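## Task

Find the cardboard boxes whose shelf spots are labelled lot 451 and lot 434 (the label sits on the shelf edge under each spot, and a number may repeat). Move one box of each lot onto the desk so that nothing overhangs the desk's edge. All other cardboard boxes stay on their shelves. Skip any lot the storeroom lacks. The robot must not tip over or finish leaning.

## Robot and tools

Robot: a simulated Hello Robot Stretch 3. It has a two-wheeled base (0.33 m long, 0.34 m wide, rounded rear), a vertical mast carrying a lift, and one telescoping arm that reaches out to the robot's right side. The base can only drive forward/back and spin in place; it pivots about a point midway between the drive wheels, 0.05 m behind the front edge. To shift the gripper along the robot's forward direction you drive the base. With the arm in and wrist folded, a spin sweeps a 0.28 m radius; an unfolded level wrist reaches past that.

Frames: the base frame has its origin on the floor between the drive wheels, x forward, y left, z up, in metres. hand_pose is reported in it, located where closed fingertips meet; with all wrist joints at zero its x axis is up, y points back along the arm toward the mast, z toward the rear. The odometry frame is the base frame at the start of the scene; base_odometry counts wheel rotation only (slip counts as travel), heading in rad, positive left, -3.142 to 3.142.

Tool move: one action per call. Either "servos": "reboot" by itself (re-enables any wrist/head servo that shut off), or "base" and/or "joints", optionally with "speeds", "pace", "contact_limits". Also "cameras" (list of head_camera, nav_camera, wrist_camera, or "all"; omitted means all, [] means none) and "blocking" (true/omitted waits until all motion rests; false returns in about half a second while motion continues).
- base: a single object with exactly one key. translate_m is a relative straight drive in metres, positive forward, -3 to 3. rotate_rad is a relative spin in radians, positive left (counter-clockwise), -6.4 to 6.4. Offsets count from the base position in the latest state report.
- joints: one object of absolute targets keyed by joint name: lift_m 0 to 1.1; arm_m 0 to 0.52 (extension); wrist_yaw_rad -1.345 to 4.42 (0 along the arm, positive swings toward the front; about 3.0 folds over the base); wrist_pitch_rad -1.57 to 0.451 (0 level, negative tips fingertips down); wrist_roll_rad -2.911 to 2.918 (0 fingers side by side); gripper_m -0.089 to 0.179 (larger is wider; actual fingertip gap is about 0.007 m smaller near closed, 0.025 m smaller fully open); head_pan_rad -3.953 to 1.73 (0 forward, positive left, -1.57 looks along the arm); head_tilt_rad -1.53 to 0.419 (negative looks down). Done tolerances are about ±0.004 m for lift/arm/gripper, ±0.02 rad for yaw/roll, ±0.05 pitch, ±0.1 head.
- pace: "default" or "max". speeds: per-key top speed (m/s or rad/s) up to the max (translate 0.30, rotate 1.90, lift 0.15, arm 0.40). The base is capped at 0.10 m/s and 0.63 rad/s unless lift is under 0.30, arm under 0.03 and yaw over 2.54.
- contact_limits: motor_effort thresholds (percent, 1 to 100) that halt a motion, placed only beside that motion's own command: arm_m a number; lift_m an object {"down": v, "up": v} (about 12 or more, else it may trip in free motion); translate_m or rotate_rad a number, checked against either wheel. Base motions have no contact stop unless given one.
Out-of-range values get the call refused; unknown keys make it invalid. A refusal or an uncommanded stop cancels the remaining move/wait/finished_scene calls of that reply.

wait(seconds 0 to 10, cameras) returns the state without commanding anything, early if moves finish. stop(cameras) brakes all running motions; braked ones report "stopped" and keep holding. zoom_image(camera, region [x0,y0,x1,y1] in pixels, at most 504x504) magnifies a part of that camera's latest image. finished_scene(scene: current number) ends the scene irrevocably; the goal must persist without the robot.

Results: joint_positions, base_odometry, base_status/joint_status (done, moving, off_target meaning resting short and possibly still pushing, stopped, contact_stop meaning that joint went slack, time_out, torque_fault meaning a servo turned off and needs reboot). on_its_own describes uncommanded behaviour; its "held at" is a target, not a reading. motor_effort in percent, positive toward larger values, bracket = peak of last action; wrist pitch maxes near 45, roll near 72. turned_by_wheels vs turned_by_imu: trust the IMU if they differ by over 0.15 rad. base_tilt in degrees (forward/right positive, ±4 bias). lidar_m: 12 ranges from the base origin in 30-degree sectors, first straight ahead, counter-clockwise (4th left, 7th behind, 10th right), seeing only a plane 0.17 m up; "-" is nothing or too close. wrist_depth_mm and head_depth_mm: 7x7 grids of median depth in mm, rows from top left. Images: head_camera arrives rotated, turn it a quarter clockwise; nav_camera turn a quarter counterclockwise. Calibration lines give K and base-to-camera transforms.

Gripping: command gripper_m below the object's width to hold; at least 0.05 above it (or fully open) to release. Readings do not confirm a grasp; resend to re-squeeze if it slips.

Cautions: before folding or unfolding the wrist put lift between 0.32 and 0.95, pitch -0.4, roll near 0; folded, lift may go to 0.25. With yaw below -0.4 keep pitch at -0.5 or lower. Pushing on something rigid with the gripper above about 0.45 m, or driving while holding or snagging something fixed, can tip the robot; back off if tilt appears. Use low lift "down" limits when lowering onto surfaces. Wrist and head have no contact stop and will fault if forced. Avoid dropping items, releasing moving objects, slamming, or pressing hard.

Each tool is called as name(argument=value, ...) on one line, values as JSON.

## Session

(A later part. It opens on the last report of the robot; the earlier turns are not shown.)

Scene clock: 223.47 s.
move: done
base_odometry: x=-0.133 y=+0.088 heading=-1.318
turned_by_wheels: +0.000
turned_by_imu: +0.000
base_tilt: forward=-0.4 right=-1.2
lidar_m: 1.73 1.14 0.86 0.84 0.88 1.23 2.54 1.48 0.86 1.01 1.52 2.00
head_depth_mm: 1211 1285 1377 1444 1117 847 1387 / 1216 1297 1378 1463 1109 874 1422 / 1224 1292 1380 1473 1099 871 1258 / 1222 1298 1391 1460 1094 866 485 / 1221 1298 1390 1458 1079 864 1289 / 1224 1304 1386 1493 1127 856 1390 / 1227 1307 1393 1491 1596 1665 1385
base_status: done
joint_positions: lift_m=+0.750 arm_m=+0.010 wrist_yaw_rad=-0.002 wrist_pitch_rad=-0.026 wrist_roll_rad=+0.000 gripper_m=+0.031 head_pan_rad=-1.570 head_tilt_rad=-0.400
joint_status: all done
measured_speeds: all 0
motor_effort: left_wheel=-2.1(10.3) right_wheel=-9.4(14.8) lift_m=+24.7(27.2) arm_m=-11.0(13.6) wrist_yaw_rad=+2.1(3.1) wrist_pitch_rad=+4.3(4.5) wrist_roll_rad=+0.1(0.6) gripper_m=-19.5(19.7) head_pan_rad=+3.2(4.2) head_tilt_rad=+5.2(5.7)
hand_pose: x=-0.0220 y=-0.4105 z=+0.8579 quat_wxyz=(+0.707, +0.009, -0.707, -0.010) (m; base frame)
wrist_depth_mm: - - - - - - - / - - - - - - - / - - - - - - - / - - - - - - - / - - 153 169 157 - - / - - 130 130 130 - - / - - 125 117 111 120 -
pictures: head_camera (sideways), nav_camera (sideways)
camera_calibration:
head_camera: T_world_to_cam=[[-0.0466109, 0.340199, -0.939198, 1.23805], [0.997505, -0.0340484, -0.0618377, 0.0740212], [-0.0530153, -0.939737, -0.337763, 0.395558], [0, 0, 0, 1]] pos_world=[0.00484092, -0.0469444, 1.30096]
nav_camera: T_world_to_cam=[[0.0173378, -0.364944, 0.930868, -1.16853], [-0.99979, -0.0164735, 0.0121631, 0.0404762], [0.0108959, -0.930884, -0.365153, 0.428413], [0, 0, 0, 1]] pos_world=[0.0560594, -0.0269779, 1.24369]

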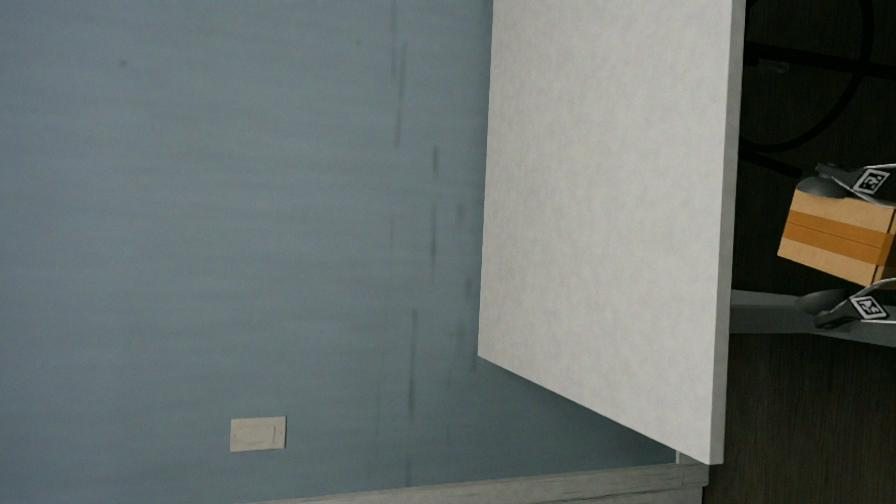

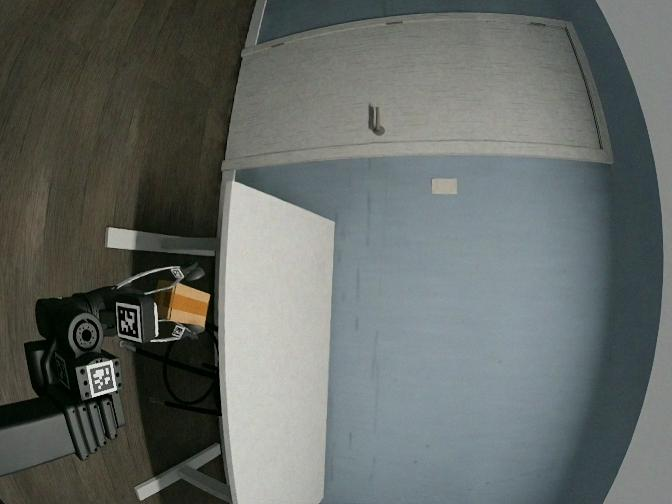

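move(joints={"arm_m":0.35}, cameras=[], pace="max")

move(joints={"lift_m":0.7}, cameras=[])

move(joints={"lift_m":0.664}, speeds={"lift_m":0.03}, contact_limits={"lift_m":{"down":14}}, cameras=["wrist_camera","head_camera"])

Scene clock: 237.40 s.
move: done
base_odometry: x=-0.133 y=+0.088 heading=-1.318
turned_by_wheels: +0.000
turned_by_imu: +0.000
base_tilt: forward=-0.4 right=-1.2
lidar_m: 1.73 1.15 0.86 0.84 0.88 1.23 2.54 1.48 0.86 1.01 1.52 2.00
head_depth_mm: 1215 1290 1374 1461 1121 849 1386 / 1218 1291 1374 1463 1111 782 381 / 1218 1293 1384 1463 1099 513 1387 / 1217 1299 1390 1463 984 544 1395 / 1222 1298 1386 1464 1079 861 1333 / 1218 1301 1391 1500 1134 853 1391 / 1227 1302 1398 1497 1596 1664 1392
base_status: not commanded
joint_positions: lift_m=+0.750 arm_m=+0.350 wrist_yaw_rad=-0.002 wrist_pitch_rad=-0.026 wrist_roll_rad=+0.000 gripper_m=+0.031 head_pan_rad=-1.570 head_tilt_rad=-0.400
joint_status: all done
measured_speeds: all 0
motor_effort: left_wheel=-1.7(2.6) right_wheel=-9.4(9.8) lift_m=+24.6(25.3) arm_m=+13.4(15.0) wrist_yaw_rad=+1.8(2.8) wrist_pitch_rad=+4.3(4.5) wrist_roll_rad=+0.1(0.3) gripper_m=-19.0(19.4) head_pan_rad=+3.1(3.9) head_tilt_rad=+4.3(5.5)
hand_pose: x=-0.0220 y=-0.7505 z=+0.8579 quat_wxyz=(+0.707, +0.009, -0.707, -0.010) (m; base frame)
wrist_depth_mm: 813 - - - - - - / 844 - - - - - - / - - - - - - - / - 892 - - - - - / - 924 152 168 157 - - / - 372 130 130 130 - - / - - 125 117 111 111 -
pictures: none
No camera images: "cameras" was empty.

Scene clock: 238.70 s.
move: done
base_odometry: x=-0.133 y=+0.088 heading=-1.318
turned_by_wheels: +0.000
turned_by_imu: +0.000
base_tilt: forward=-0.4 right=-1.3
lidar_m: 1.74 1.15 0.86 0.84 0.88 1.23 2.54 1.47 0.86 1.01 1.52 2.00
head_depth_mm: 1217 1284 1375 1461 1119 847 1389 / 1219 1298 1378 1461 1111 842 438 / 1217 1288 1382 1459 1096 552 1297 / 1224 1291 1387 1465 1091 567 1323 / 1216 1302 1387 1454 1079 859 1327 / 1227 1297 1392 1495 1132 855 1395 / 1227 1308 1394 1500 1602 1649 1386
base_status: not commanded
joint_positions: lift_m=+0.700 arm_m=+0.350 wrist_yaw_rad=-0.002 wrist_pitch_rad=-0.027 wrist_roll_rad=+0.000 gripper_m=+0.031 head_pan_rad=-1.570 head_tilt_rad=-0.400
joint_status: all done
measured_speeds: all 0
motor_effort: left_wheel=-2.0(2.4) right_wheel=-9.3(10.0) lift_m=+25.9(26.5) arm_m=+12.8(13.9) wrist_yaw_rad=+0.4(2.3) wrist_pitch_rad=+4.4(4.5) wrist_roll_rad=+0.1(0.3) gripper_m=-19.1(19.4) head_pan_rad=+2.5(3.4) head_tilt_rad=+3.3(4.1)
hand_pose: x=-0.0220 y=-0.7505 z=+0.8078 quat_wxyz=(+0.707, +0.009, -0.707, -0.010) (m; base frame)
wrist_depth_mm: 808 - - - - - - / 841 - - - - - - / - - - - - - - / - 904 - - - - - / - 926 153 169 157 - - / - - 130 130 130 - - / - - 125 116 111 111 -
pictures: none
No camera images: "cameras" was empty.

Scene clock: 240.33 s.
move: done
base_odometry: x=-0.133 y=+0.088 heading=-1.318
turned_by_wheels: +0.000
turned_by_imu: +0.000
base_tilt: forward=-0.4 right=-1.1
lidar_m: 1.73 1.15 0.86 0.84 0.88 1.23 2.54 1.48 0.86 1.01 1.52 2.01
head_depth_mm: 1211 1290 1370 1453 1112 851 1387 / 1211 1292 1379 1461 1103 844 1311 / 1217 1287 1388 1466 1098 584 543 / 1214 1292 1387 1463 1087 646 1278 / 1218 1295 1389 1460 1080 859 1331 / 1225 1296 1391 1485 1134 857 1393 / 1227 1310 1388 1492 1596 1661 1392
base_status: not commanded
joint_positions: lift_m=+0.664 arm_m=+0.350 wrist_yaw_rad=-0.002 wrist_pitch_rad=-0.027 wrist_roll_rad=+0.000 gripper_m=+0.031 head_pan_rad=-1.570 head_tilt_rad=-0.400
joint_status: all done
measured_speeds: all 0
motor_effort: left_wheel=-1.6(2.7) right_wheel=-8.5(9.9) lift_m=+23.4(28.2) arm_m=+12.1(13.1) wrist_yaw_rad=+1.5(3.0) wrist_pitch_rad=+4.4(4.6) wrist_roll_rad=-0.2(0.3) gripper_m=-18.9(19.9) head_pan_rad=+2.6(3.3) head_tilt_rad=+2.4(3.8)
contact_limits: lift_m down 14 (down: maximum 72; up: maximum 65)
hand_pose: x=-0.0220 y=-0.7505 z=+0.7718 quat_wxyz=(+0.707, +0.009, -0.707, -0.010) (m; base frame)
wrist_depth_mm: 808 - - - - - - / 841 - - - - - - / - - - - - - - / - 905 - - - - - / - - 153 169 157 - - / - - 130 130 130 - - / - - 125 117 110 111 -
pictures: head_camera (sideways), wrist_camera
camera_calibration:
head_camera: T_world_to_cam=[[-0.0466006, 0.339801, -0.939342, 1.23823], [0.997522, -0.033798, -0.0617131, 0.0738699], [-0.0527181, -0.93989, -0.337384, 0.395054], [0, 0, 0, 1]] pos_world=[0.0048418, -0.0469459, 1.30096]
wrist_camera: T_world_to_cam=[[-0.999088, -0.0416578, -0.00941854, -0.0393646], [-0.000260951, 0.226477, -0.974016, 0.954267], [0.0427084, -0.973125, -0.226281, -0.38858], [0, 0, 0, 1]] pos_world=[-0.022484, -0.595896, 0.841172]

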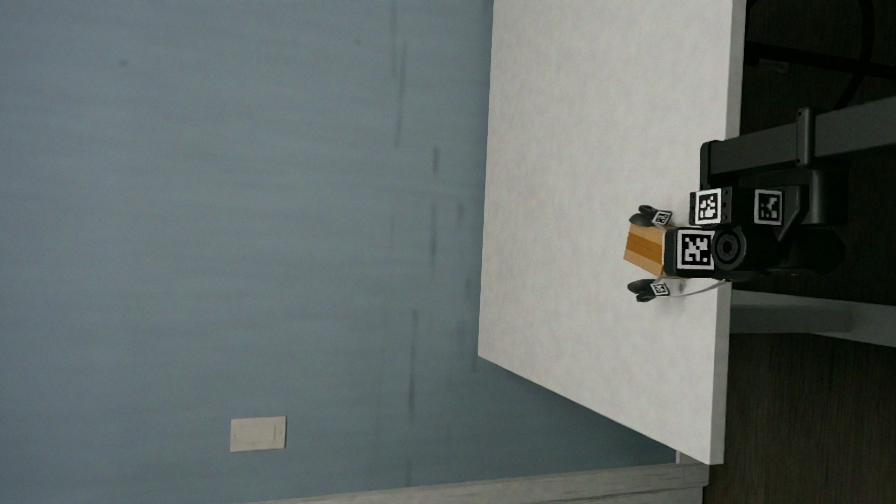

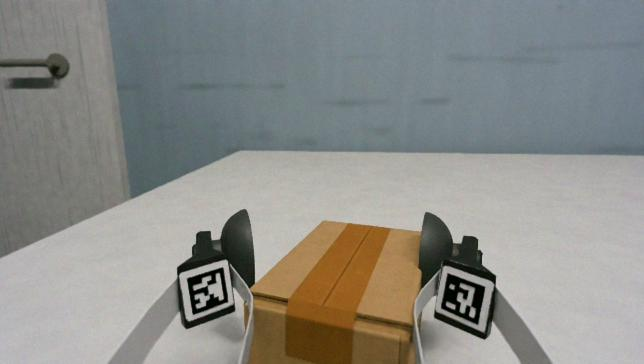

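Not yet in contact; lower until pitch reacts.

move(joints={"lift_m":0.645}, speeds={"lift_m":0.03}, contact_limits={"lift_m":{"down":14}}, cameras=["wrist_camera"])

Scene clock: 246.23 s.
move: done
base_odometry: x=-0.133 y=+0.088 heading=-1.318
turned_by_wheels: +0.000
turned_by_imu: +0.000
base_tilt: forward=-0.4 right=-1.1
lidar_m: 1.73 1.15 0.86 0.84 0.88 1.23 2.53 1.48 0.86 1.01 1.52 2.01
head_depth_mm: 1216 1288 1381 1464 1115 850 1393 / 1212 1287 1384 1465 1112 847 1346 / 1217 1295 1384 1464 1100 809 548 / 1221 1295 1387 1474 1091 647 591 / 1218 1299 1385 1456 1083 858 1329 / 1217 1298 1392 1491 1140 858 1408 / 1224 1308 1388 1495 1596 1659 1388
base_status: not commanded
joint_positions: lift_m=+0.645 arm_m=+0.350 wrist_yaw_rad=-0.002 wrist_pitch_rad=+0.039 wrist_roll_rad=+0.000 gripper_m=+0.031 head_pan_rad=-1.570 head_tilt_rad=-0.400
joint_status: all done
measured_speeds: all 0
motor_effort: left_wheel=-2.5(2.5) right_wheel=-9.7(10.0) lift_m=+17.5(25.6) arm_m=+9.1(10.6) wrist_yaw_rad=+2.1(2.7) wrist_pitch_rad=-7.6(8.0) wrist_roll_rad=-0.3(0.3) gripper_m=-19.2(19.5) head_pan_rad=+1.9(2.5) head_tilt_rad=+1.2(2.3)
contact_limits: lift_m down 14 (down: maximum 72; up: maximum 65)
hand_pose: x=-0.0220 y=-0.7520 z=+0.7695 quat_wxyz=(+0.707, -0.014, -0.707, +0.013) (m; base frame)
wrist_depth_mm: 839 - - - - - - / 860 - - - - - - / - - - - - - - / - - - - - - - / - - 150 175 160 - - / - - 130 129 129 - - / - - 124 116 110 111 -
pictures: wrist_camera
camera_calibration:
wrist_camera: T_world_to_cam=[[-0.999083, -0.0422668, -0.00680055, -0.0418982], [-0.000164038, 0.162631, -0.986687, 0.91412], [0.0428101, -0.985781, -0.162489, -0.449092], [0, 0, 0, 1]] pos_world=[-0.0224842, -0.593142, 0.828692]

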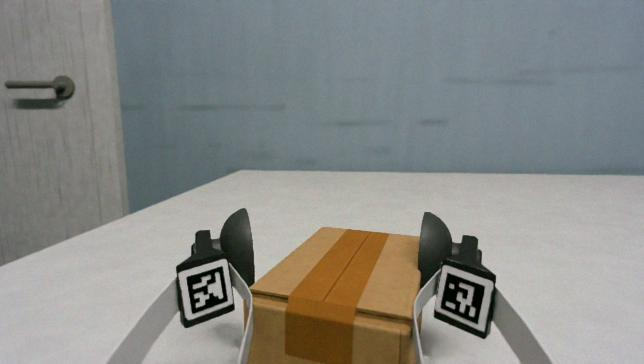

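move(joints={"gripper_m":0.17}, cameras=[])

move(joints={"arm_m":0.0,"head_pan_rad":1.7,"head_tilt_rad":-0.3}, pace="max", cameras=["wrist_camera"])

move(joints={"wrist_pitch_rad":-0.4,"lift_m":0.6}, pace="max", cameras=[])

move(joints={"wrist_yaw_rad":3.0}, pace="max", cameras=[])

move(joints={"lift_m":0.29}, pace="max", cameras=["nav_camera"])

move(base={"translate_m":-1.85}, pace="max", cameras=["nav_camera","head_camera"])

Scene clock: 266.13 s.
move: done
base_odometry: x=-0.133 y=+0.088 heading=-1.318
turned_by_wheels: +0.000
turned_by_imu: +0.000
base_tilt: forward=-0.3 right=-1.3
lidar_m: 1.73 1.15 0.86 0.83 0.88 1.23 2.54 1.47 0.86 1.01 1.52 2.01
head_depth_mm: 1219 1289 1379 1466 1116 850 1387 / 1212 1292 1382 1459 1107 843 1349 / 1216 1296 1380 1470 1098 805 548 / 1222 1290 1380 1467 1092 654 587 / 1222 1295 1393 1460 1085 860 1326 / 1221 1298 1397 1502 1136 853 1397 / 1226 1307 1394 1494 1600 1644 1389
base_status: not commanded
joint_positions: lift_m=+0.645 arm_m=+0.350 wrist_yaw_rad=-0.002 wrist_pitch_rad=-0.015 wrist_roll_rad=+0.000 gripper_m=+0.170 head_pan_rad=-1.570 head_tilt_rad=-0.400
joint_status: all done
measured_speeds: all 0
motor_effort: left_wheel=-1.6(2.2) right_wheel=-7.8(9.7) lift_m=+29.1(30.8) arm_m=+7.2(8.5) wrist_yaw_rad=+1.2(2.4) wrist_pitch_rad=+2.3(7.6) wrist_roll_rad=-0.3(0.5) gripper_m=+0.3(84.0) head_pan_rad=+1.3(2.1) head_tilt_rad=+0.0(0.9)
contact_limits: lift_m down 14 (down: maximum 72; up: maximum 65)
hand_pose: x=-0.0219 y=-0.7508 z=+0.7558 quat_wxyz=(+0.707, +0.005, -0.707, -0.006) (m; base frame)
wrist_depth_mm: 820 - - - - - - / 848 - - - - - - / - - - - - - - / - 897 - - - - - / - 143 - 144 156 - - / - 124 135 126 120 - - / - - - 132 123 - 106
pictures: none
No camera images: "cameras" was empty.

Scene clock: 268.83 s.
move: done
base_odometry: x=-0.133 y=+0.088 heading=-1.318
turned_by_wheels: +0.000
turned_by_imu: +0.000
base_tilt: forward=-0.3 right=-1.2
lidar_m: 1.73 1.15 0.86 0.84 0.88 1.23 2.54 1.48 0.86 1.00 1.51 2.00
head_depth_mm: 685 711 746 783 822 864 913 / 697 723 759 795 839 879 934 / 704 736 772 812 850 898 953 / 717 749 786 827 868 918 969 / 730 762 801 841 886 938 993 / 741 775 815 856 904 958 1018 / 751 783 824 866 - - -
base_status: not commanded
joint_positions: lift_m=+0.645 arm_m=+0.001 wrist_yaw_rad=-0.002 wrist_pitch_rad=-0.017 wrist_roll_rad=+0.000 gripper_m=+0.170 head_pan_rad=+1.708 head_tilt_rad=-0.300
joint_status: all done
measured_speeds: translate_m=+0.000 rotate_rad=+0.000 lift_m=+0.000 arm_m=+0.000 wrist_yaw_rad=+0.000 wrist_pitch_rad=+0.000 wrist_roll_rad=+0.000 head_pan_rad=-0.024 head_tilt_rad=+0.000
motor_effort: left_wheel=-1.9(2.4) right_wheel=-8.6(9.2) lift_m=+27.4(30.3) arm_m=-12.6(14.3) wrist_yaw_rad=+0.6(2.4) wrist_pitch_rad=+2.6(2.7) wrist_roll_rad=-0.1(0.5) gripper_m=+0.7(1.2) head_pan_rad=-3.1(5.3) head_tilt_rad=+5.9(9.2)
contact_limits: lift_m down 14 (down: maximum 72; up: maximum 65)
hand_pose: x=-0.0219 y=-0.4014 z=+0.7554 quat_wxyz=(+0.707, +0.006, -0.707, -0.007) (m; base frame)
wrist_depth_mm: - - - - - - - / - - - - - - - / - - - - - - - / - - - 468 - - - / - - - - - 139 - / 123 141 - - - 134 - / 116 - - - - - 106
pictures: wrist_camera
camera_calibration:
wrist_camera: T_world_to_cam=[[-0.999053, -0.0424267, -0.0096597, -0.0249533], [0.000231539, 0.216812, -0.976213, 0.85694], [0.0435119, -0.975291, -0.216596, -0.0607349], [0, 0, 0, 1]] pos_world=[-0.0224854, -0.246088, 0.823161]

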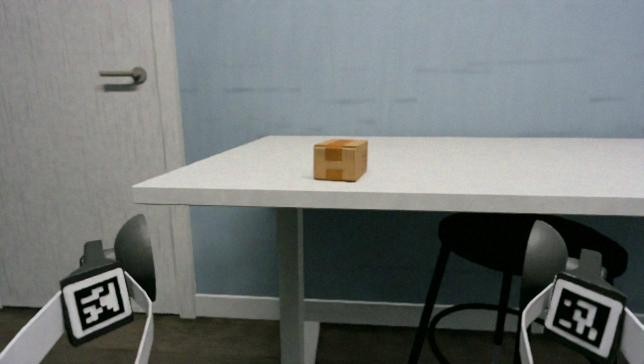

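Scene clock: 269.90 s.
move: done
base_odometry: x=-0.133 y=+0.088 heading=-1.318
turned_by_wheels: +0.000
turned_by_imu: +0.000
base_tilt: forward=-0.3 right=-1.1
lidar_m: 1.73 1.15 0.86 0.84 0.88 1.23 2.54 1.48 0.86 1.00 1.52 2.00
head_depth_mm: 685 713 746 784 821 864 913 / 695 726 759 798 837 881 932 / 706 736 771 811 852 898 953 / 716 749 785 821 869 916 975 / 728 760 799 841 883 941 992 / 739 776 812 856 901 955 1009 / 749 781 821 867 910 - -
base_status: not commanded
joint_positions: lift_m=+0.600 arm_m=+0.001 wrist_yaw_rad=-0.002 wrist_pitch_rad=-0.412 wrist_roll_rad=+0.000 gripper_m=+0.170 head_pan_rad=+1.702 head_tilt_rad=-0.300
joint_status: all done
measured_speeds: all 0
motor_effort: left_wheel=-1.6(2.0) right_wheel=-8.5(9.5) lift_m=+23.3(27.2) arm_m=-12.5(13.1) wrist_yaw_rad=+0.0(1.9) wrist_pitch_rad=+1.8(4.7) wrist_roll_rad=-0.2(0.5) gripper_m=+0.6(1.1) head_pan_rad=-3.1(3.8) head_tilt_rad=+5.4(6.1)
hand_pose: x=-0.0219 y=-0.3706 z=+0.6139 quat_wxyz=(+0.692, +0.144, -0.692, -0.146) (m; base frame)
wrist_depth_mm: - - - - - - - / - - - - - - - / - - - - - - - / - - - - - - - / - - - - - 963 - / 123 141 894 887 890 786 894 / 116 774 771 772 770 739 106
pictures: none
No camera images: "cameras" was empty.

Scene clock: 271.73 s.
move: done
base_odometry: x=-0.133 y=+0.088 heading=-1.318
turned_by_wheels: +0.000
turned_by_imu: +0.000
base_tilt: forward=-0.3 right=-1.2
lidar_m: 1.73 1.15 0.86 0.84 0.88 1.23 2.54 1.48 0.86 1.01 1.51 2.01
head_depth_mm: 686 715 747 781 820 869 916 / 694 726 759 796 835 881 931 / 707 736 769 811 852 897 954 / 716 746 786 824 869 914 973 / 727 759 799 837 882 934 991 / 739 775 811 853 901 954 1009 / 745 783 819 868 908 - -
base_status: not commanded
joint_positions: lift_m=+0.600 arm_m=+0.001 wrist_yaw_rad=+2.997 wrist_pitch_rad=-0.412 wrist_roll_rad=+0.000 gripper_m=+0.170 head_pan_rad=+1.700 head_tilt_rad=-0.300
joint_status: all done
measured_speeds: all 0
motor_effort: left_wheel=-1.6(2.1) right_wheel=-8.4(9.2) lift_m=+23.6(24.2) arm_m=-11.8(12.8) wrist_yaw_rad=+2.6(6.2) wrist_pitch_rad=+1.8(2.0) wrist_roll_rad=-0.3(0.5) gripper_m=-0.1(1.1) head_pan_rad=-2.6(3.9) head_tilt_rad=+5.6(6.1)
hand_pose: x=+0.0112 y=+0.0772 z=+0.6139 quat_wxyz=(+0.195, +0.701, +0.095, +0.680) (m; base frame)
wrist_depth_mm: - 137 - - 857 - - / - 147 - - 888 - - / - 161 171 - - - - / - 185 - - - - - / - 190 216 - - - - / 123 127 239 880 877 848 864 / 116 764 277 777 768 747 106
pictures: none
No camera images: "cameras" was empty.

Scene clock: 274.60 s.
move: done
base_odometry: x=-0.133 y=+0.088 heading=-1.318
turned_by_wheels: +0.000
turned_by_imu: +0.000
base_tilt: forward=-0.5 right=-1.2
lidar_m: 1.74 1.15 0.86 0.84 0.88 1.23 2.54 1.48 0.86 1.01 1.52 2.01
head_depth_mm: 685 715 747 784 822 869 914 / 696 725 759 795 840 887 937 / 707 740 772 808 850 902 957 / 716 752 789 823 868 919 972 / 729 758 798 837 883 937 989 / 739 774 812 853 900 954 1014 / 745 780 821 866 912 - -
base_status: not commanded
joint_positions: lift_m=+0.290 arm_m=+0.001 wrist_yaw_rad=+2.997 wrist_pitch_rad=-0.414 wrist_roll_rad=+0.000 gripper_m=+0.170 head_pan_rad=+1.700 head_tilt_rad=-0.300
joint_status: all done
measured_speeds: all 0
motor_effort: left_wheel=-1.7(2.0) right_wheel=-8.8(9.2) lift_m=+26.1(26.8) arm_m=-10.4(11.9) wrist_yaw_rad=+2.1(3.8) wrist_pitch_rad=+2.1(2.3) wrist_roll_rad=-0.4(0.5) gripper_m=+0.8(1.2) head_pan_rad=-2.8(3.9) head_tilt_rad=+4.9(6.2)
hand_pose: x=+0.0112 y=+0.0770 z=+0.3035 quat_wxyz=(+0.195, +0.701, +0.095, +0.680) (m; base frame)
wrist_depth_mm: - 137 - - 854 - - / - 147 - - 909 - - / 910 161 844 877 914 908 899 / 759 186 670 730 723 706 712 / 618 190 216 605 601 605 589 / 117 127 239 513 511 481 514 / 270 277 268 279 444 432 106
pictures: nav_camera (sideways)
camera_calibration:
nav_camera: T_world_to_cam=[[-0.0516923, 0.265637, 0.962686, -1.20968], [0.989624, 0.143027, 0.0136729, 0.0263553], [-0.134058, 0.953405, -0.270274, 0.305867], [0, 0, 0, 1]] pos_world=[-0.0476091, 0.0259512, 1.24685]

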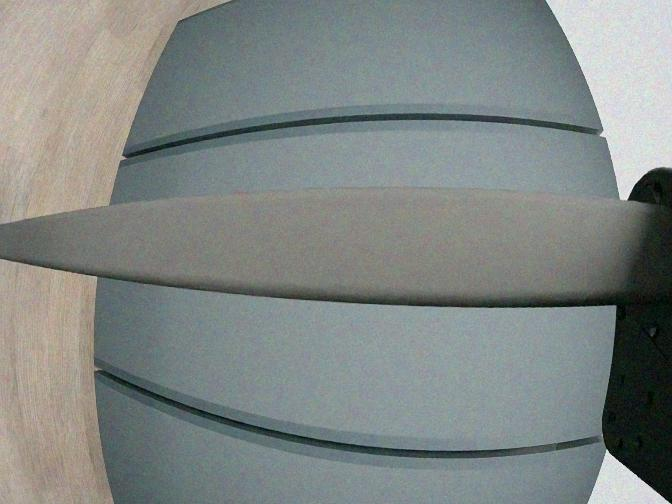

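Scene clock: 282.20 s.
move: done
base_odometry: x=-0.595 y=+1.880 heading=-1.318
turned_by_wheels: +0.000
turned_by_imu: -0.002
base_tilt: forward=-0.4 right=-1.3
lidar_m: 3.10 1.23 0.95 1.37 0.97 0.73 0.71 0.74 1.04 1.39 1.17 1.51
head_depth_mm: 1983 2068 2162 2255 2334 1277 1216 / 2003 2117 2196 2293 2428 2023 1562 / 2037 2138 2234 2325 2450 2021 1562 / 2049 2148 2273 2386 2476 2013 1540 / 2093 2199 2294 2391 2494 2004 1540 / 1750 1799 1876 1960 2042 1902 1524 / 1435 1478 1528 1625 1681 - -
base_status: done
joint_positions: lift_m=+0.290 arm_m=+0.001 wrist_yaw_rad=+2.997 wrist_pitch_rad=-0.414 wrist_roll_rad=+0.000 gripper_m=+0.170 head_pan_rad=+1.700 head_tilt_rad=-0.300
joint_status: not commanded
measured_speeds: all 0
motor_effort: left_wheel=-4.4(10.6) right_wheel=-4.4(18.4) lift_m=+26.9(30.9) arm_m=-7.8(11.1) wrist_yaw_rad=+1.8(3.9) wrist_pitch_rad=+2.1(2.3) wrist_roll_rad=-0.3(0.7) gripper_m=+0.5(1.2) head_pan_rad=-2.5(3.8) head_tilt_rad=+4.6(5.9)
hand_pose: x=+0.0111 y=+0.0770 z=+0.3036 quat_wxyz=(+0.195, +0.701, +0.095, +0.680) (m; base frame)
wrist_depth_mm: - 137 - - - - - / - 147 - - - - - / 909 161 874 928 905 924 891 / 754 186 681 727 723 722 713 / 614 191 214 606 597 599 586 / 117 127 239 513 510 483 501 / 270 276 269 281 444 436 106
pictures: head_camera (sideways), nav_camera (sideways)
camera_calibration:
head_camera: T_world_to_cam=[[0.0774047, -0.23678, -0.968475, 1.27552], [-0.99444, -0.0879027, -0.0579888, 0.0812149], [-0.0714009, 0.967579, -0.242268, 0.271306], [0, 0, 0, 1]] pos_world=[0.0014038, 0.0466465, 1.30574]
nav_camera: T_world_to_cam=[[-0.0516667, 0.265646, 0.962685, -1.20968], [0.989639, 0.142925, 0.0136741, 0.0263566], [-0.13396, 0.953417, -0.270278, 0.305876], [0, 0, 0, 1]] pos_world=[-0.0476085, 0.0259511, 1.24685]

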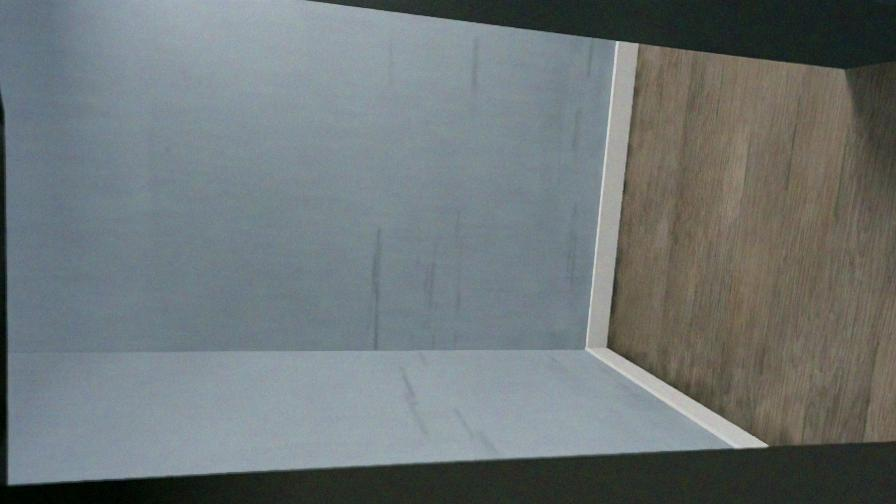

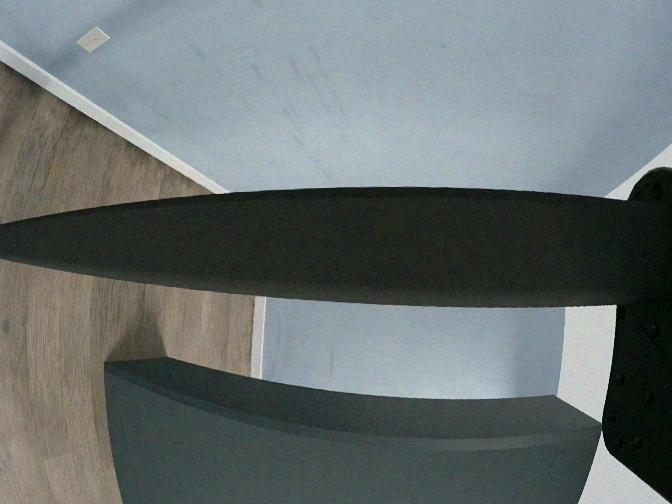

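move(base={"rotate_rad":1.571}, joints={"head_pan_rad":-1.9,"head_tilt_rad":-0.3}, pace="max", cameras=[])

move(base={"translate_m":1.83}, pace="max", cameras=["nav_camera","head_camera"])

Scene clock: 301.37 s.
move: done
base_odometry: x=-0.595 y=+1.880 heading=+0.252
turned_by_wheels: +1.571
turned_by_imu: +1.539
base_tilt: forward=-0.3 right=-1.1
lidar_m: 1.26 0.99 0.73 0.71 0.74 1.01 1.39 1.17 1.50 3.34 1.25 0.95
head_depth_mm: 1991 2004 2041 2013 1354 1029 1554 / 2380 2402 2405 2268 1348 1886 1563 / 2738 2894 2970 2711 1643 1934 1545 / 3117 3757 - 3760 2886 1999 1533 / 3181 3703 3894 - 2865 1987 1526 / 3156 3609 3745 3876 2810 1963 1532 / 3270 3437 3631 3724 2837 1976 1517
base_status: done
joint_positions: lift_m=+0.290 arm_m=+0.001 wrist_yaw_rad=+2.997 wrist_pitch_rad=-0.414 wrist_roll_rad=+0.000 gripper_m=+0.170 head_pan_rad=-1.908 head_tilt_rad=-0.300
joint_status: all done
measured_speeds: translate_m=+0.000 rotate_rad=+0.000 lift_m=+0.000 arm_m=+0.000 wrist_yaw_rad=+0.000 wrist_pitch_rad=+0.000 wrist_roll_rad=+0.000 head_pan_rad=+0.024 head_tilt_rad=+0.000
motor_effort: left_wheel=-5.9(15.2) right_wheel=+9.0(14.1) lift_m=+23.4(31.4) arm_m=-11.9(13.6) wrist_yaw_rad=+1.8(3.3) wrist_pitch_rad=+2.1(2.2) wrist_roll_rad=+0.0(0.5) gripper_m=+1.1(1.1) head_pan_rad=+3.5(6.0) head_tilt_rad=+4.8(7.3)
hand_pose: x=+0.0111 y=+0.0770 z=+0.3036 quat_wxyz=(+0.195, +0.701, +0.095, +0.680) (m; base frame)
wrist_depth_mm: 139 137 - - - - - / - 148 - - - - - / - 162 170 - 824 854 842 / 752 186 672 731 733 721 717 / 626 190 215 601 594 599 592 / 117 127 240 513 514 481 504 / 270 275 268 280 444 432 106
pictures: none
No camera images: "cameras" was empty.

Scene clock: 308.90 s.
move: done
base_odometry: x=+1.177 y=+2.336 heading=+0.252
turned_by_wheels: +0.000
turned_by_imu: +0.002
base_tilt: forward=-0.2 right=-1.2
lidar_m: 0.54 0.57 0.71 0.68 0.71 0.98 2.82 0.57 1.29 2.02 0.76 0.56
head_depth_mm: 1223 955 1332 1296 791 1225 928 / 1178 1209 1306 1337 1456 1211 970 / 1128 1175 1247 1288 1400 1262 1411 / 1574 1979 2088 1688 1451 1500 1486 / 2725 2006 2113 2233 2321 2000 1525 / 3191 3571 3717 3860 2867 1972 1524 / 3182 3461 3737 3891 2801 1969 1518
base_status: done
joint_positions: lift_m=+0.290 arm_m=+0.001 wrist_yaw_rad=+2.997 wrist_pitch_rad=-0.414 wrist_roll_rad=+0.000 gripper_m=+0.170 head_pan_rad=-1.900 head_tilt_rad=-0.300
joint_status: not commanded
measured_speeds: all 0
motor_effort: left_wheel=+3.1(10.1) right_wheel=+4.0(17.6) lift_m=+29.8(31.8) arm_m=-0.6(11.6) wrist_yaw_rad=+2.6(3.1) wrist_pitch_rad=+2.1(2.3) wrist_roll_rad=-0.3(0.5) gripper_m=+0.6(1.2) head_pan_rad=+3.1(4.3) head_tilt_rad=+4.3(5.4)
hand_pose: x=+0.0111 y=+0.0770 z=+0.3036 quat_wxyz=(+0.195, +0.701, +0.095, +0.680) (m; base frame)
wrist_depth_mm: 612 137 162 - - - - / - 148 - - - - - / - 161 170 - - 807 - / 715 186 680 728 733 723 666 / 617 190 214 607 602 591 569 / 117 127 239 509 512 484 502 / 272 275 269 281 451 432 106
pictures: head_camera (sideways), nav_camera (sideways)
camera_calibration:
head_camera: T_world_to_cam=[[0.0352955, 0.246606, -0.968473, 1.27578], [0.930813, -0.360871, -0.057967, 0.0693564], [-0.363789, -0.899421, -0.242281, 0.273101], [0, 0, 0, 1]] pos_world=[-0.0102362, -0.0439537, 1.30574]
nav_camera: T_world_to_cam=[[-0.0711114, -0.261122, 0.962683, -1.20958], [-0.950819, 0.309445, 0.0137002, 0.038115], [-0.301475, -0.914363, -0.270285, 0.30684], [0, 0, 0, 1]] pos_world=[0.0427305, -0.0470779, 1.24685]

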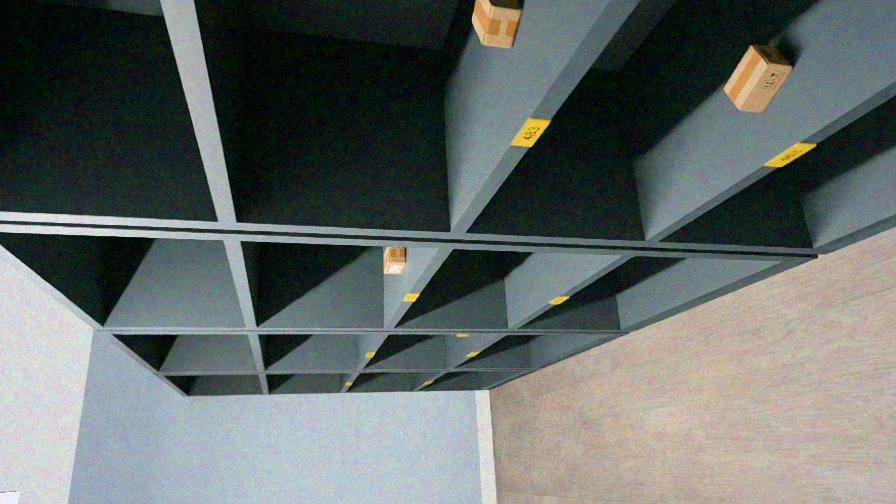

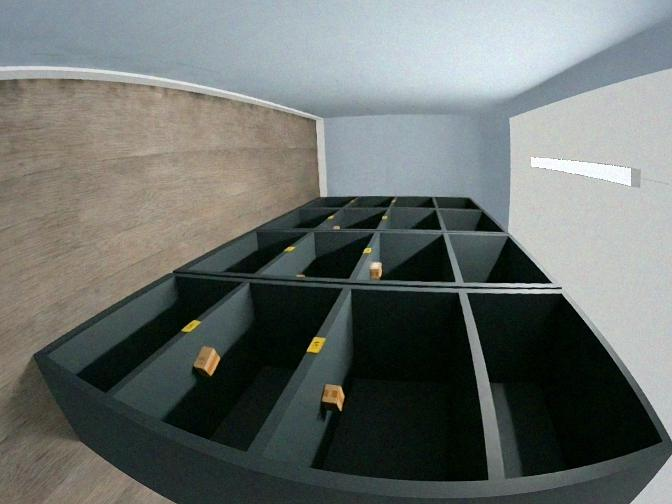

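zoom_image(camera="head_camera", region=[490, 90, 840, 190])

zoom_image(camera="head_camera", region=[370, 240, 590, 330])

zoom_image(camera="head_camera", region=[330, 325, 490, 395])

Scaled by 1.440 from the camera's 896x504 image, which has a finer 1280x720 frame.

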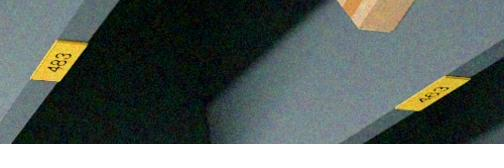

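Scaled by 2.291 from the camera's 896x504 image, which has a finer 1280x720 frame.

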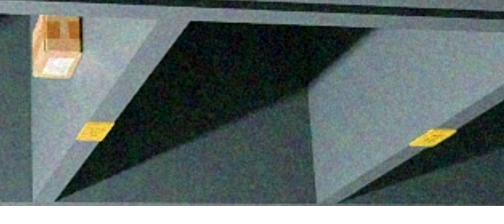

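Scaled by 3.150 from the camera's 896x504 image, which has a finer 1280x720 frame.

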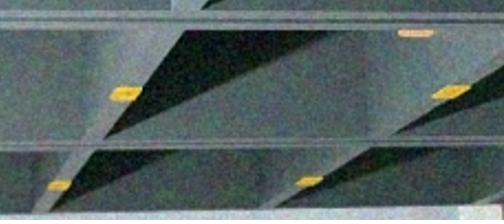

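move(base={"rotate_rad":-1.571}, joints={"head_pan_rad":-1.4,"head_tilt_rad":-0.35}, pace="max", cameras=[])

move(base={"translate_m":1.5}, pace="max", cameras=["nav_camera","head_camera"])

zoom_image(camera="nav_camera", region=[100, 0, 600, 500])

Scene clock: 324.97 s.
move: done
base_odometry: x=+1.177 y=+2.336 heading=-1.318
turned_by_wheels: -1.571
turned_by_imu: -1.541
base_tilt: forward=-0.4 right=-1.3
lidar_m: 1.88 0.75 0.56 0.54 0.57 0.70 0.69 0.72 1.00 2.85 0.57 1.29
head_depth_mm: 2657 2794 2900 3084 2695 1940 1486 / 2711 2802 2978 3148 2647 1919 1487 / 2746 2867 3017 3255 2649 1899 1470 / 2802 2961 3112 3319 2615 1887 1471 / 2847 3033 3186 2965 2461 1806 1415 / 701 729 760 796 834 877 932 / 562 579 599 619 645 670 698
base_status: done
joint_positions: lift_m=+0.290 arm_m=+0.001 wrist_yaw_rad=+2.997 wrist_pitch_rad=-0.414 wrist_roll_rad=+0.000 gripper_m=+0.170 head_pan_rad=-1.397 head_tilt_rad=-0.350
joint_status: all done
measured_speeds: all 0
motor_effort: left_wheel=+5.6(15.4) right_wheel=-9.4(14.1) lift_m=+28.5(29.7) arm_m=-2.7(5.7) wrist_yaw_rad=+2.1(3.3) wrist_pitch_rad=+2.1(2.2) wrist_roll_rad=-0.2(0.4) gripper_m=+0.5(1.1) head_pan_rad=-3.0(4.9) head_tilt_rad=-3.6(5.9)
hand_pose: x=+0.0111 y=+0.0770 z=+0.3036 quat_wxyz=(+0.195, +0.701, +0.095, +0.680) (m; base frame)
wrist_depth_mm: 513 137 527 527 541 549 - / - 148 - - - - - / - 161 170 - - - - / - 182 188 673 686 687 679 / 617 190 215 607 596 605 589 / 117 127 241 514 511 480 505 / 270 274 269 280 445 435 106
pictures: none
No camera images: "cameras" was empty.

Scene clock: 331.37 s.
move: done
base_odometry: x=+1.551 y=+0.884 heading=-1.318
turned_by_wheels: +0.000
turned_by_imu: +0.001
base_tilt: forward=-0.1 right=-1.3
lidar_m: 1.71 0.68 0.51 0.49 0.52 0.72 2.17 1.23 0.55 0.81 0.89 0.83
head_depth_mm: 427 821 866 902 663 768 832 / 433 834 881 926 656 1038 882 / 439 852 902 938 650 1044 877 / 446 870 924 957 644 1076 872 / 456 887 940 974 636 1072 867 / 466 907 961 999 632 1102 863 / 475 929 983 1024 661 1093 860
base_status: done
joint_positions: lift_m=+0.290 arm_m=+0.001 wrist_yaw_rad=+2.997 wrist_pitch_rad=-0.414 wrist_roll_rad=+0.000 gripper_m=+0.170 head_pan_rad=-1.400 head_tilt_rad=-0.350
joint_status: not commanded
measured_speeds: all 0
motor_effort: left_wheel=+5.1(12.5) right_wheel=-1.1(15.0) lift_m=+27.8(29.5) arm_m=-9.3(13.3) wrist_yaw_rad=+2.6(3.0) wrist_pitch_rad=+2.1(2.2) wrist_roll_rad=-0.1(0.6) gripper_m=+0.4(1.2) head_pan_rad=-2.9(3.9) head_tilt_rad=-3.3(4.9)
hand_pose: x=+0.0111 y=+0.0770 z=+0.3036 quat_wxyz=(+0.195, +0.701, +0.095, +0.680) (m; base frame)
wrist_depth_mm: 465 137 487 496 505 512 524 / 513 148 524 524 541 541 - / 539 160 170 - - - - / - 179 187 - - - 675 / 616 147 215 609 597 598 583 / 117 127 240 512 511 480 505 / 270 275 269 280 444 436 106
pictures: head_camera (sideways), nav_camera (sideways)
camera_calibration:
head_camera: T_world_to_cam=[[-0.0953572, 0.28088, -0.954994, 1.25897], [0.989413, 0.132181, -0.0599173, 0.0716334], [0.109402, -0.950597, -0.290511, 0.333008], [0, 0, 0, 1]] pos_world=[0.0127453, -0.0465327, 1.30335]
nav_camera: T_world_to_cam=[[0.0708333, -0.310561, 0.947911, -1.1911], [-0.982713, -0.184681, 0.0129274, 0.039321], [0.171047, -0.93244, -0.318274, 0.366402], [0, 0, 0, 1]] pos_world=[0.060339, -0.0209995, 1.24517]

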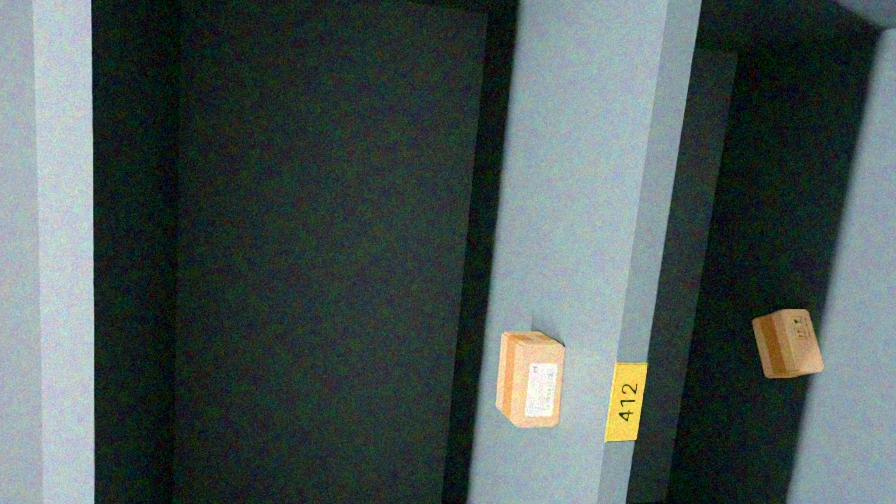

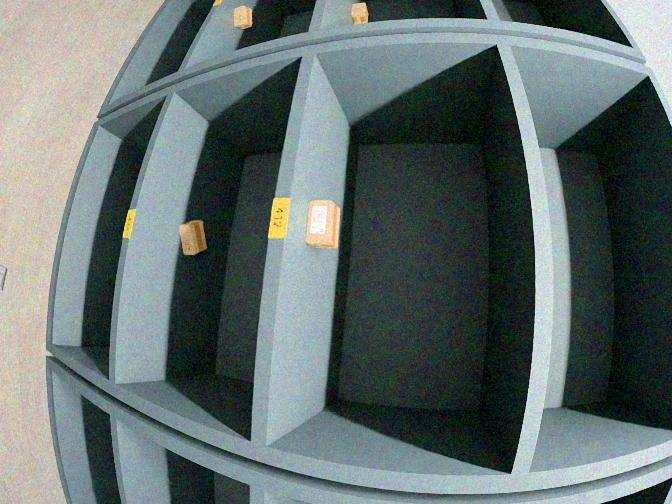

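Scaled by 1.008 from the camera's 672x504 image, which has a finer 792x594 frame.

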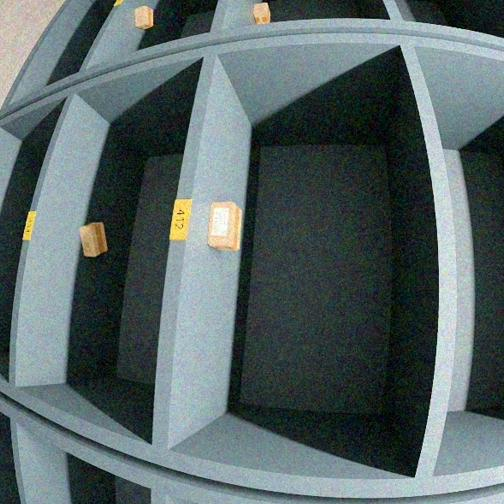

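zoom_image(camera="nav_camera", region=[90, 180, 180, 270])

Scaled by 5.600 from the camera's 672x504 image, which has a finer 792x594 frame.

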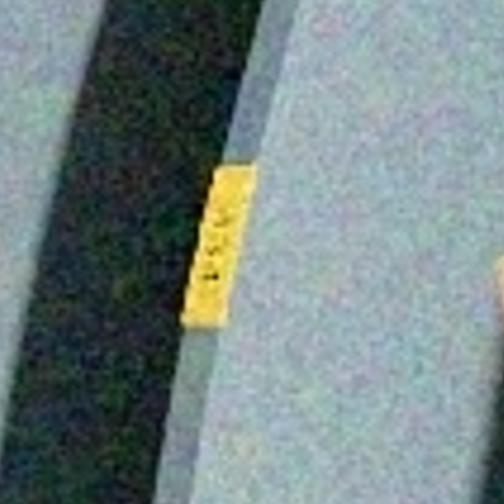

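move(joints={"head_pan_rad":-1.57,"head_tilt_rad":-0.75}, pace="max", cameras=["head_camera"])

Scene clock: 340.80 s.
move: done
base_odometry: x=+1.551 y=+0.884 heading=-1.318
turned_by_wheels: +0.000
turned_by_imu: +0.000
base_tilt: forward=-0.3 right=-1.4
lidar_m: 1.70 0.68 0.51 0.49 0.52 0.72 2.17 1.23 0.55 0.80 0.89 0.83
head_depth_mm: 595 573 556 629 765 1239 1151 / 776 795 615 778 819 960 1149 / 790 847 607 1120 937 1169 1146 / 793 849 599 1126 929 1224 1142 / 796 853 594 1136 922 1214 1134 / 800 844 588 1127 917 1231 1133 / 804 831 582 1123 909 1229 1128
base_status: not commanded
joint_positions: lift_m=+0.290 arm_m=+0.001 wrist_yaw_rad=+2.997 wrist_pitch_rad=-0.414 wrist_roll_rad=+0.000 gripper_m=+0.170 head_pan_rad=-1.576 head_tilt_rad=-0.763
joint_status: all done
measured_speeds: all 0
motor_effort: left_wheel=+5.4(5.7) right_wheel=-0.3(1.1) lift_m=+26.6(27.2) arm_m=-6.4(7.0) wrist_yaw_rad=+2.2(2.3) wrist_pitch_rad=+2.0(2.2) wrist_roll_rad=-0.2(0.5) gripper_m=+0.3(0.8) head_pan_rad=-2.0(4.9) head_tilt_rad=-3.9(7.7)
hand_pose: x=+0.0111 y=+0.0770 z=+0.3036 quat_wxyz=(+0.195, +0.701, +0.095, +0.680) (m; base frame)
wrist_depth_mm: 470 137 481 499 500 508 522 / 512 148 519 529 540 546 - / 540 161 170 - - - - / - 178 188 - - - 685 / 619 147 215 598 598 595 588 / 117 127 240 512 512 482 501 / 270 275 268 280 447 432 106
pictures: head_camera (sideways)
camera_calibration:
head_camera: T_world_to_cam=[[-0.0429626, 0.651447, -0.757477, 1.00099], [0.997422, -0.0156544, -0.070035, 0.0847045], [-0.0574819, -0.758533, -0.649095, 0.800606], [0, 0, 0, 1]] pos_world=[0.00453931, -0.0434782, 1.28383]

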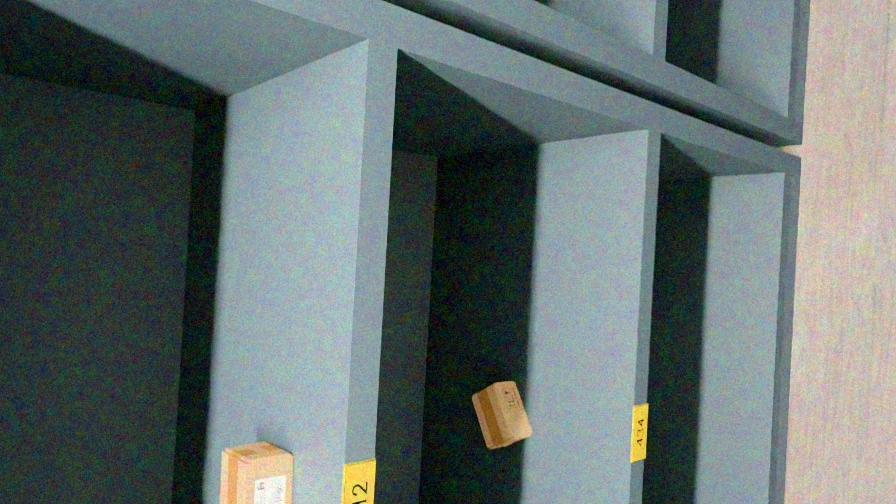

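move(base={"translate_m":0.235}, joints={"lift_m":0.5,"gripper_m":0.179}, pace="max", cameras=[])

move(joints={"wrist_yaw_rad":0.0}, pace="max", cameras=[])

move(joints={"wrist_pitch_rad":0.0,"lift_m":0.52}, pace="max", cameras=["wrist_camera"])

Scene clock: 358.53 s.
move: done
base_odometry: x=+1.610 y=+0.656 heading=-1.318
turned_by_wheels: +0.000
turned_by_imu: +0.001
base_tilt: forward=-0.4 right=-1.4
lidar_m: 1.68 0.67 0.50 0.49 0.51 0.72 2.18 0.71 0.67 0.97 0.67 1.43
head_depth_mm: 792 860 636 1118 962 1060 1140 / 793 867 631 1141 949 1238 1136 / 794 865 622 1146 947 1237 1154 / 799 856 596 1132 939 1230 1150 / 803 860 606 1134 931 1224 1141 / 805 859 602 1145 928 1213 1138 / 811 864 597 1095 917 1186 1131
base_status: done
joint_positions: lift_m=+0.500 arm_m=+0.001 wrist_yaw_rad=+2.998 wrist_pitch_rad=-0.414 wrist_roll_rad=+0.000 gripper_m=+0.179 head_pan_rad=-1.570 head_tilt_rad=-0.750
joint_status: all done
measured_speeds: all 0
motor_effort: left_wheel=+2.3(13.4) right_wheel=+3.5(10.7) lift_m=+23.5(34.0) arm_m=-2.1(4.2) wrist_yaw_rad=+2.3(3.0) wrist_pitch_rad=+2.1(2.3) wrist_roll_rad=+0.0(0.6) gripper_m=+1.1(49.7) head_pan_rad=+3.6(3.9) head_tilt_rad=+2.1(3.5)
hand_pose: x=+0.0110 y=+0.0770 z=+0.5135 quat_wxyz=(+0.195, +0.700, +0.096, +0.680) (m; base frame)
wrist_depth_mm: 465 137 479 489 494 506 513 / 505 148 514 532 538 536 542 / 538 161 170 - - - - / - 178 187 - - - - / - 148 206 - - - - / - 140 238 738 741 743 737 / 640 649 277 667 669 645 105
pictures: none
No camera images: "cameras" was empty.

Scene clock: 360.37 s.
move: done
base_odometry: x=+1.610 y=+0.656 heading=-1.318
turned_by_wheels: +0.000
turned_by_imu: +0.000
base_tilt: forward=-0.3 right=-1.2
lidar_m: 1.68 0.67 0.50 0.49 0.51 0.71 2.19 0.71 0.67 0.97 0.67 1.43
head_depth_mm: 792 857 636 1126 958 1062 1138 / 793 862 629 1141 951 1240 1142 / 796 865 622 1134 943 1235 1131 / 800 852 597 1129 939 1226 1107 / 804 856 609 1131 928 1219 1119 / 805 861 602 1140 927 1218 1133 / 810 863 595 1106 919 1184 1135
base_status: not commanded
joint_positions: lift_m=+0.500 arm_m=+0.001 wrist_yaw_rad=+0.003 wrist_pitch_rad=-0.414 wrist_roll_rad=+0.000 gripper_m=+0.179 head_pan_rad=-1.570 head_tilt_rad=-0.750
joint_status: all done
measured_speeds: all 0
motor_effort: left_wheel=+2.2(2.5) right_wheel=+3.4(4.9) lift_m=+24.0(24.1) arm_m=-0.7(2.4) wrist_yaw_rad=-3.8(7.3) wrist_pitch_rad=+2.2(2.3) wrist_roll_rad=-0.3(0.5) gripper_m=+0.8(1.3) head_pan_rad=+3.3(3.8) head_tilt_rad=+2.1(2.6)
hand_pose: x=-0.0208 y=-0.3704 z=+0.5135 quat_wxyz=(+0.692, +0.147, -0.692, -0.145) (m; base frame)
wrist_depth_mm: 451 445 436 430 464 455 442 / 317 310 307 303 299 295 290 / 456 304 297 287 285 282 274 / 477 - - - - - - / 481 147 - - - - - / 118 126 - - - - - / - - - - - - 105
pictures: none
No camera images: "cameras" was empty.

Scene clock: 361.30 s.
move: done
base_odometry: x=+1.610 y=+0.656 heading=-1.318
turned_by_wheels: +0.000
turned_by_imu: +0.000
base_tilt: forward=-0.4 right=-1.1
lidar_m: 1.67 0.67 0.50 0.49 0.51 0.71 2.19 0.71 0.67 0.97 0.67 1.43
head_depth_mm: 792 859 637 1114 957 1061 1139 / 792 861 630 1139 955 1235 1133 / 797 866 622 1134 941 1216 1153 / 798 857 595 1133 942 1221 539 / 804 857 607 1129 933 1194 1145 / 807 861 601 1139 925 1218 1137 / 806 864 595 1105 919 1189 1132
base_status: not commanded
joint_positions: lift_m=+0.520 arm_m=+0.001 wrist_yaw_rad=+0.003 wrist_pitch_rad=-0.023 wrist_roll_rad=+0.000 gripper_m=+0.179 head_pan_rad=-1.570 head_tilt_rad=-0.750
joint_status: all done
measured_speeds: all 0
motor_effort: left_wheel=+2.0(2.4) right_wheel=+3.6(4.4) lift_m=+30.8(32.1) arm_m=+0.5(0.7) wrist_yaw_rad=-2.7(4.0) wrist_pitch_rad=+3.9(7.1) wrist_roll_rad=-0.2(0.6) gripper_m=+0.5(1.2) head_pan_rad=+2.6(3.8) head_tilt_rad=+2.0(3.1)
hand_pose: x=-0.0207 y=-0.4012 z=+0.6286 quat_wxyz=(+0.707, +0.010, -0.707, -0.007) (m; base frame)
wrist_depth_mm: 486 - - - - - 644 / 492 - - - - - 657 / 497 - - - - - - / 494 - - 502 - - - / 442 438 439 440 441 437 444 / 123 315 316 317 317 318 317 / - - - 307 305 298 105
pictures: wrist_camera
camera_calibration:
wrist_camera: T_world_to_cam=[[-0.998842, -0.0470679, -0.00996556, -0.0266074], [-0.000807678, 0.223511, -0.974701, 0.734855], [0.0481046, -0.973564, -0.22329, -0.082985], [0, 0, 0, 1]] pos_world=[-0.0219911, -0.246292, 0.697469]

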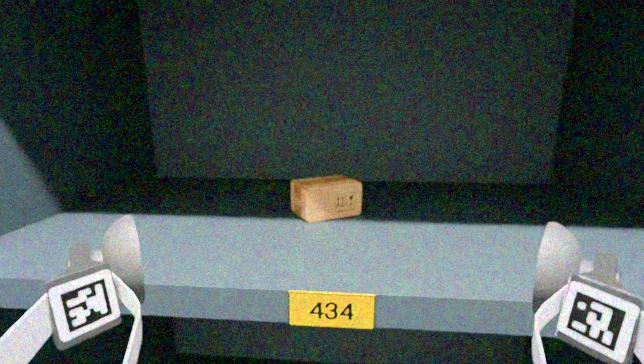

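move(base={"translate_m":-0.083}, joints={"wrist_yaw_rad":0.43,"lift_m":0.475}, cameras=[])

move(joints={"arm_m":0.21}, cameras=["wrist_camera"], pace="max")

Scene clock: 385.97 s.
move: done
base_odometry: x=+1.589 y=+0.736 heading=-1.318
turned_by_wheels: +0.000
turned_by_imu: +0.000
base_tilt: forward=-0.2 right=-1.3
lidar_m: 1.68 0.67 0.50 0.49 0.51 0.72 2.21 1.33 0.62 0.97 0.72 0.77
head_depth_mm: 788 857 637 957 906 961 1139 / 793 860 632 1146 953 1187 1134 / 796 864 622 1144 947 1232 1142 / 800 856 616 1130 940 1221 1148 / 802 855 598 1128 936 1222 1140 / 803 860 601 1135 926 1211 1119 / 809 861 597 1144 922 1237 1129
base_status: done
joint_positions: lift_m=+0.475 arm_m=+0.001 wrist_yaw_rad=+0.427 wrist_pitch_rad=-0.022 wrist_roll_rad=+0.000 gripper_m=+0.179 head_pan_rad=-1.570 head_tilt_rad=-0.750
joint_status: all done
measured_speeds: all 0
motor_effort: left_wheel=-5.2(11.3) right_wheel=-6.2(10.7) lift_m=+23.9(28.5) arm_m=+3.9(4.2) wrist_yaw_rad=+3.1(5.5) wrist_pitch_rad=+3.5(3.9) wrist_roll_rad=-0.2(0.5) gripper_m=+0.3(1.1) head_pan_rad=+2.8(3.5) head_tilt_rad=+1.6(2.4)
hand_pose: x=+0.0844 y=-0.3783 z=+0.5840 quat_wxyz=(+0.693, +0.158, -0.689, +0.142) (m; base frame)
wrist_depth_mm: - 476 - - - - - / - 475 - - - - - / - 496 - - - - - / - 506 472 468 457 463 473 / - 147 402 350 323 321 323 / 123 126 - - 297 272 233 / - - - - - - 105
pictures: none
No camera images: "cameras" was empty.

Scene clock: 387.70 s.
move: done
base_odometry: x=+1.589 y=+0.736 heading=-1.318
turned_by_wheels: +0.000
turned_by_imu: +0.000
base_tilt: forward=-0.4 right=-1.1
lidar_m: 1.68 0.67 0.50 0.49 0.51 0.72 2.20 1.33 0.62 0.97 0.72 0.77
head_depth_mm: 791 858 639 957 907 956 1141 / 794 859 630 1135 950 1190 1140 / 795 864 623 1133 947 640 562 / 794 856 616 1130 936 682 1144 / 802 852 599 1130 935 1176 1142 / 805 861 600 1128 927 1219 1137 / 810 861 595 1137 924 1233 1132
base_status: not commanded
joint_positions: lift_m=+0.475 arm_m=+0.210 wrist_yaw_rad=+0.427 wrist_pitch_rad=-0.022 wrist_roll_rad=+0.000 gripper_m=+0.179 head_pan_rad=-1.570 head_tilt_rad=-0.750
joint_status: all done
measured_speeds: all 0
motor_effort: left_wheel=-5.3(5.6) right_wheel=-6.5(7.3) lift_m=+25.2(25.2) arm_m=+13.7(14.9) wrist_yaw_rad=+1.3(3.1) wrist_pitch_rad=+3.6(3.7) wrist_roll_rad=-0.1(0.4) gripper_m=-0.1(1.1) head_pan_rad=+2.7(3.7) head_tilt_rad=+0.4(2.1)
hand_pose: x=+0.0845 y=-0.5877 z=+0.5841 quat_wxyz=(+0.693, +0.158, -0.689, +0.142) (m; base frame)
wrist_depth_mm: 393 467 - - - - - / 397 478 - - - - - / 402 473 - - - - - / 408 467 467 464 275 421 - / 319 319 322 319 278 297 320 / - 144 229 229 228 229 229 / 174 171 179 179 179 178 107
pictures: wrist_camera
camera_calibration:
wrist_camera: T_world_to_cam=[[-0.890935, -0.454025, -0.00981553, -0.179205], [-0.0920464, 0.201704, -0.975112, 0.728383], [0.444705, -0.867858, -0.221496, -0.252055], [0, 0, 0, 1]] pos_world=[0.0194747, -0.447029, 0.652667]

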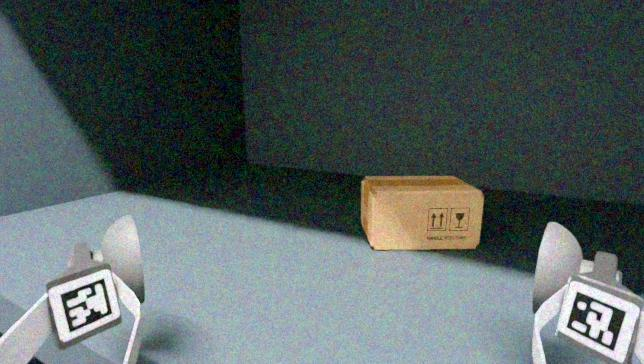

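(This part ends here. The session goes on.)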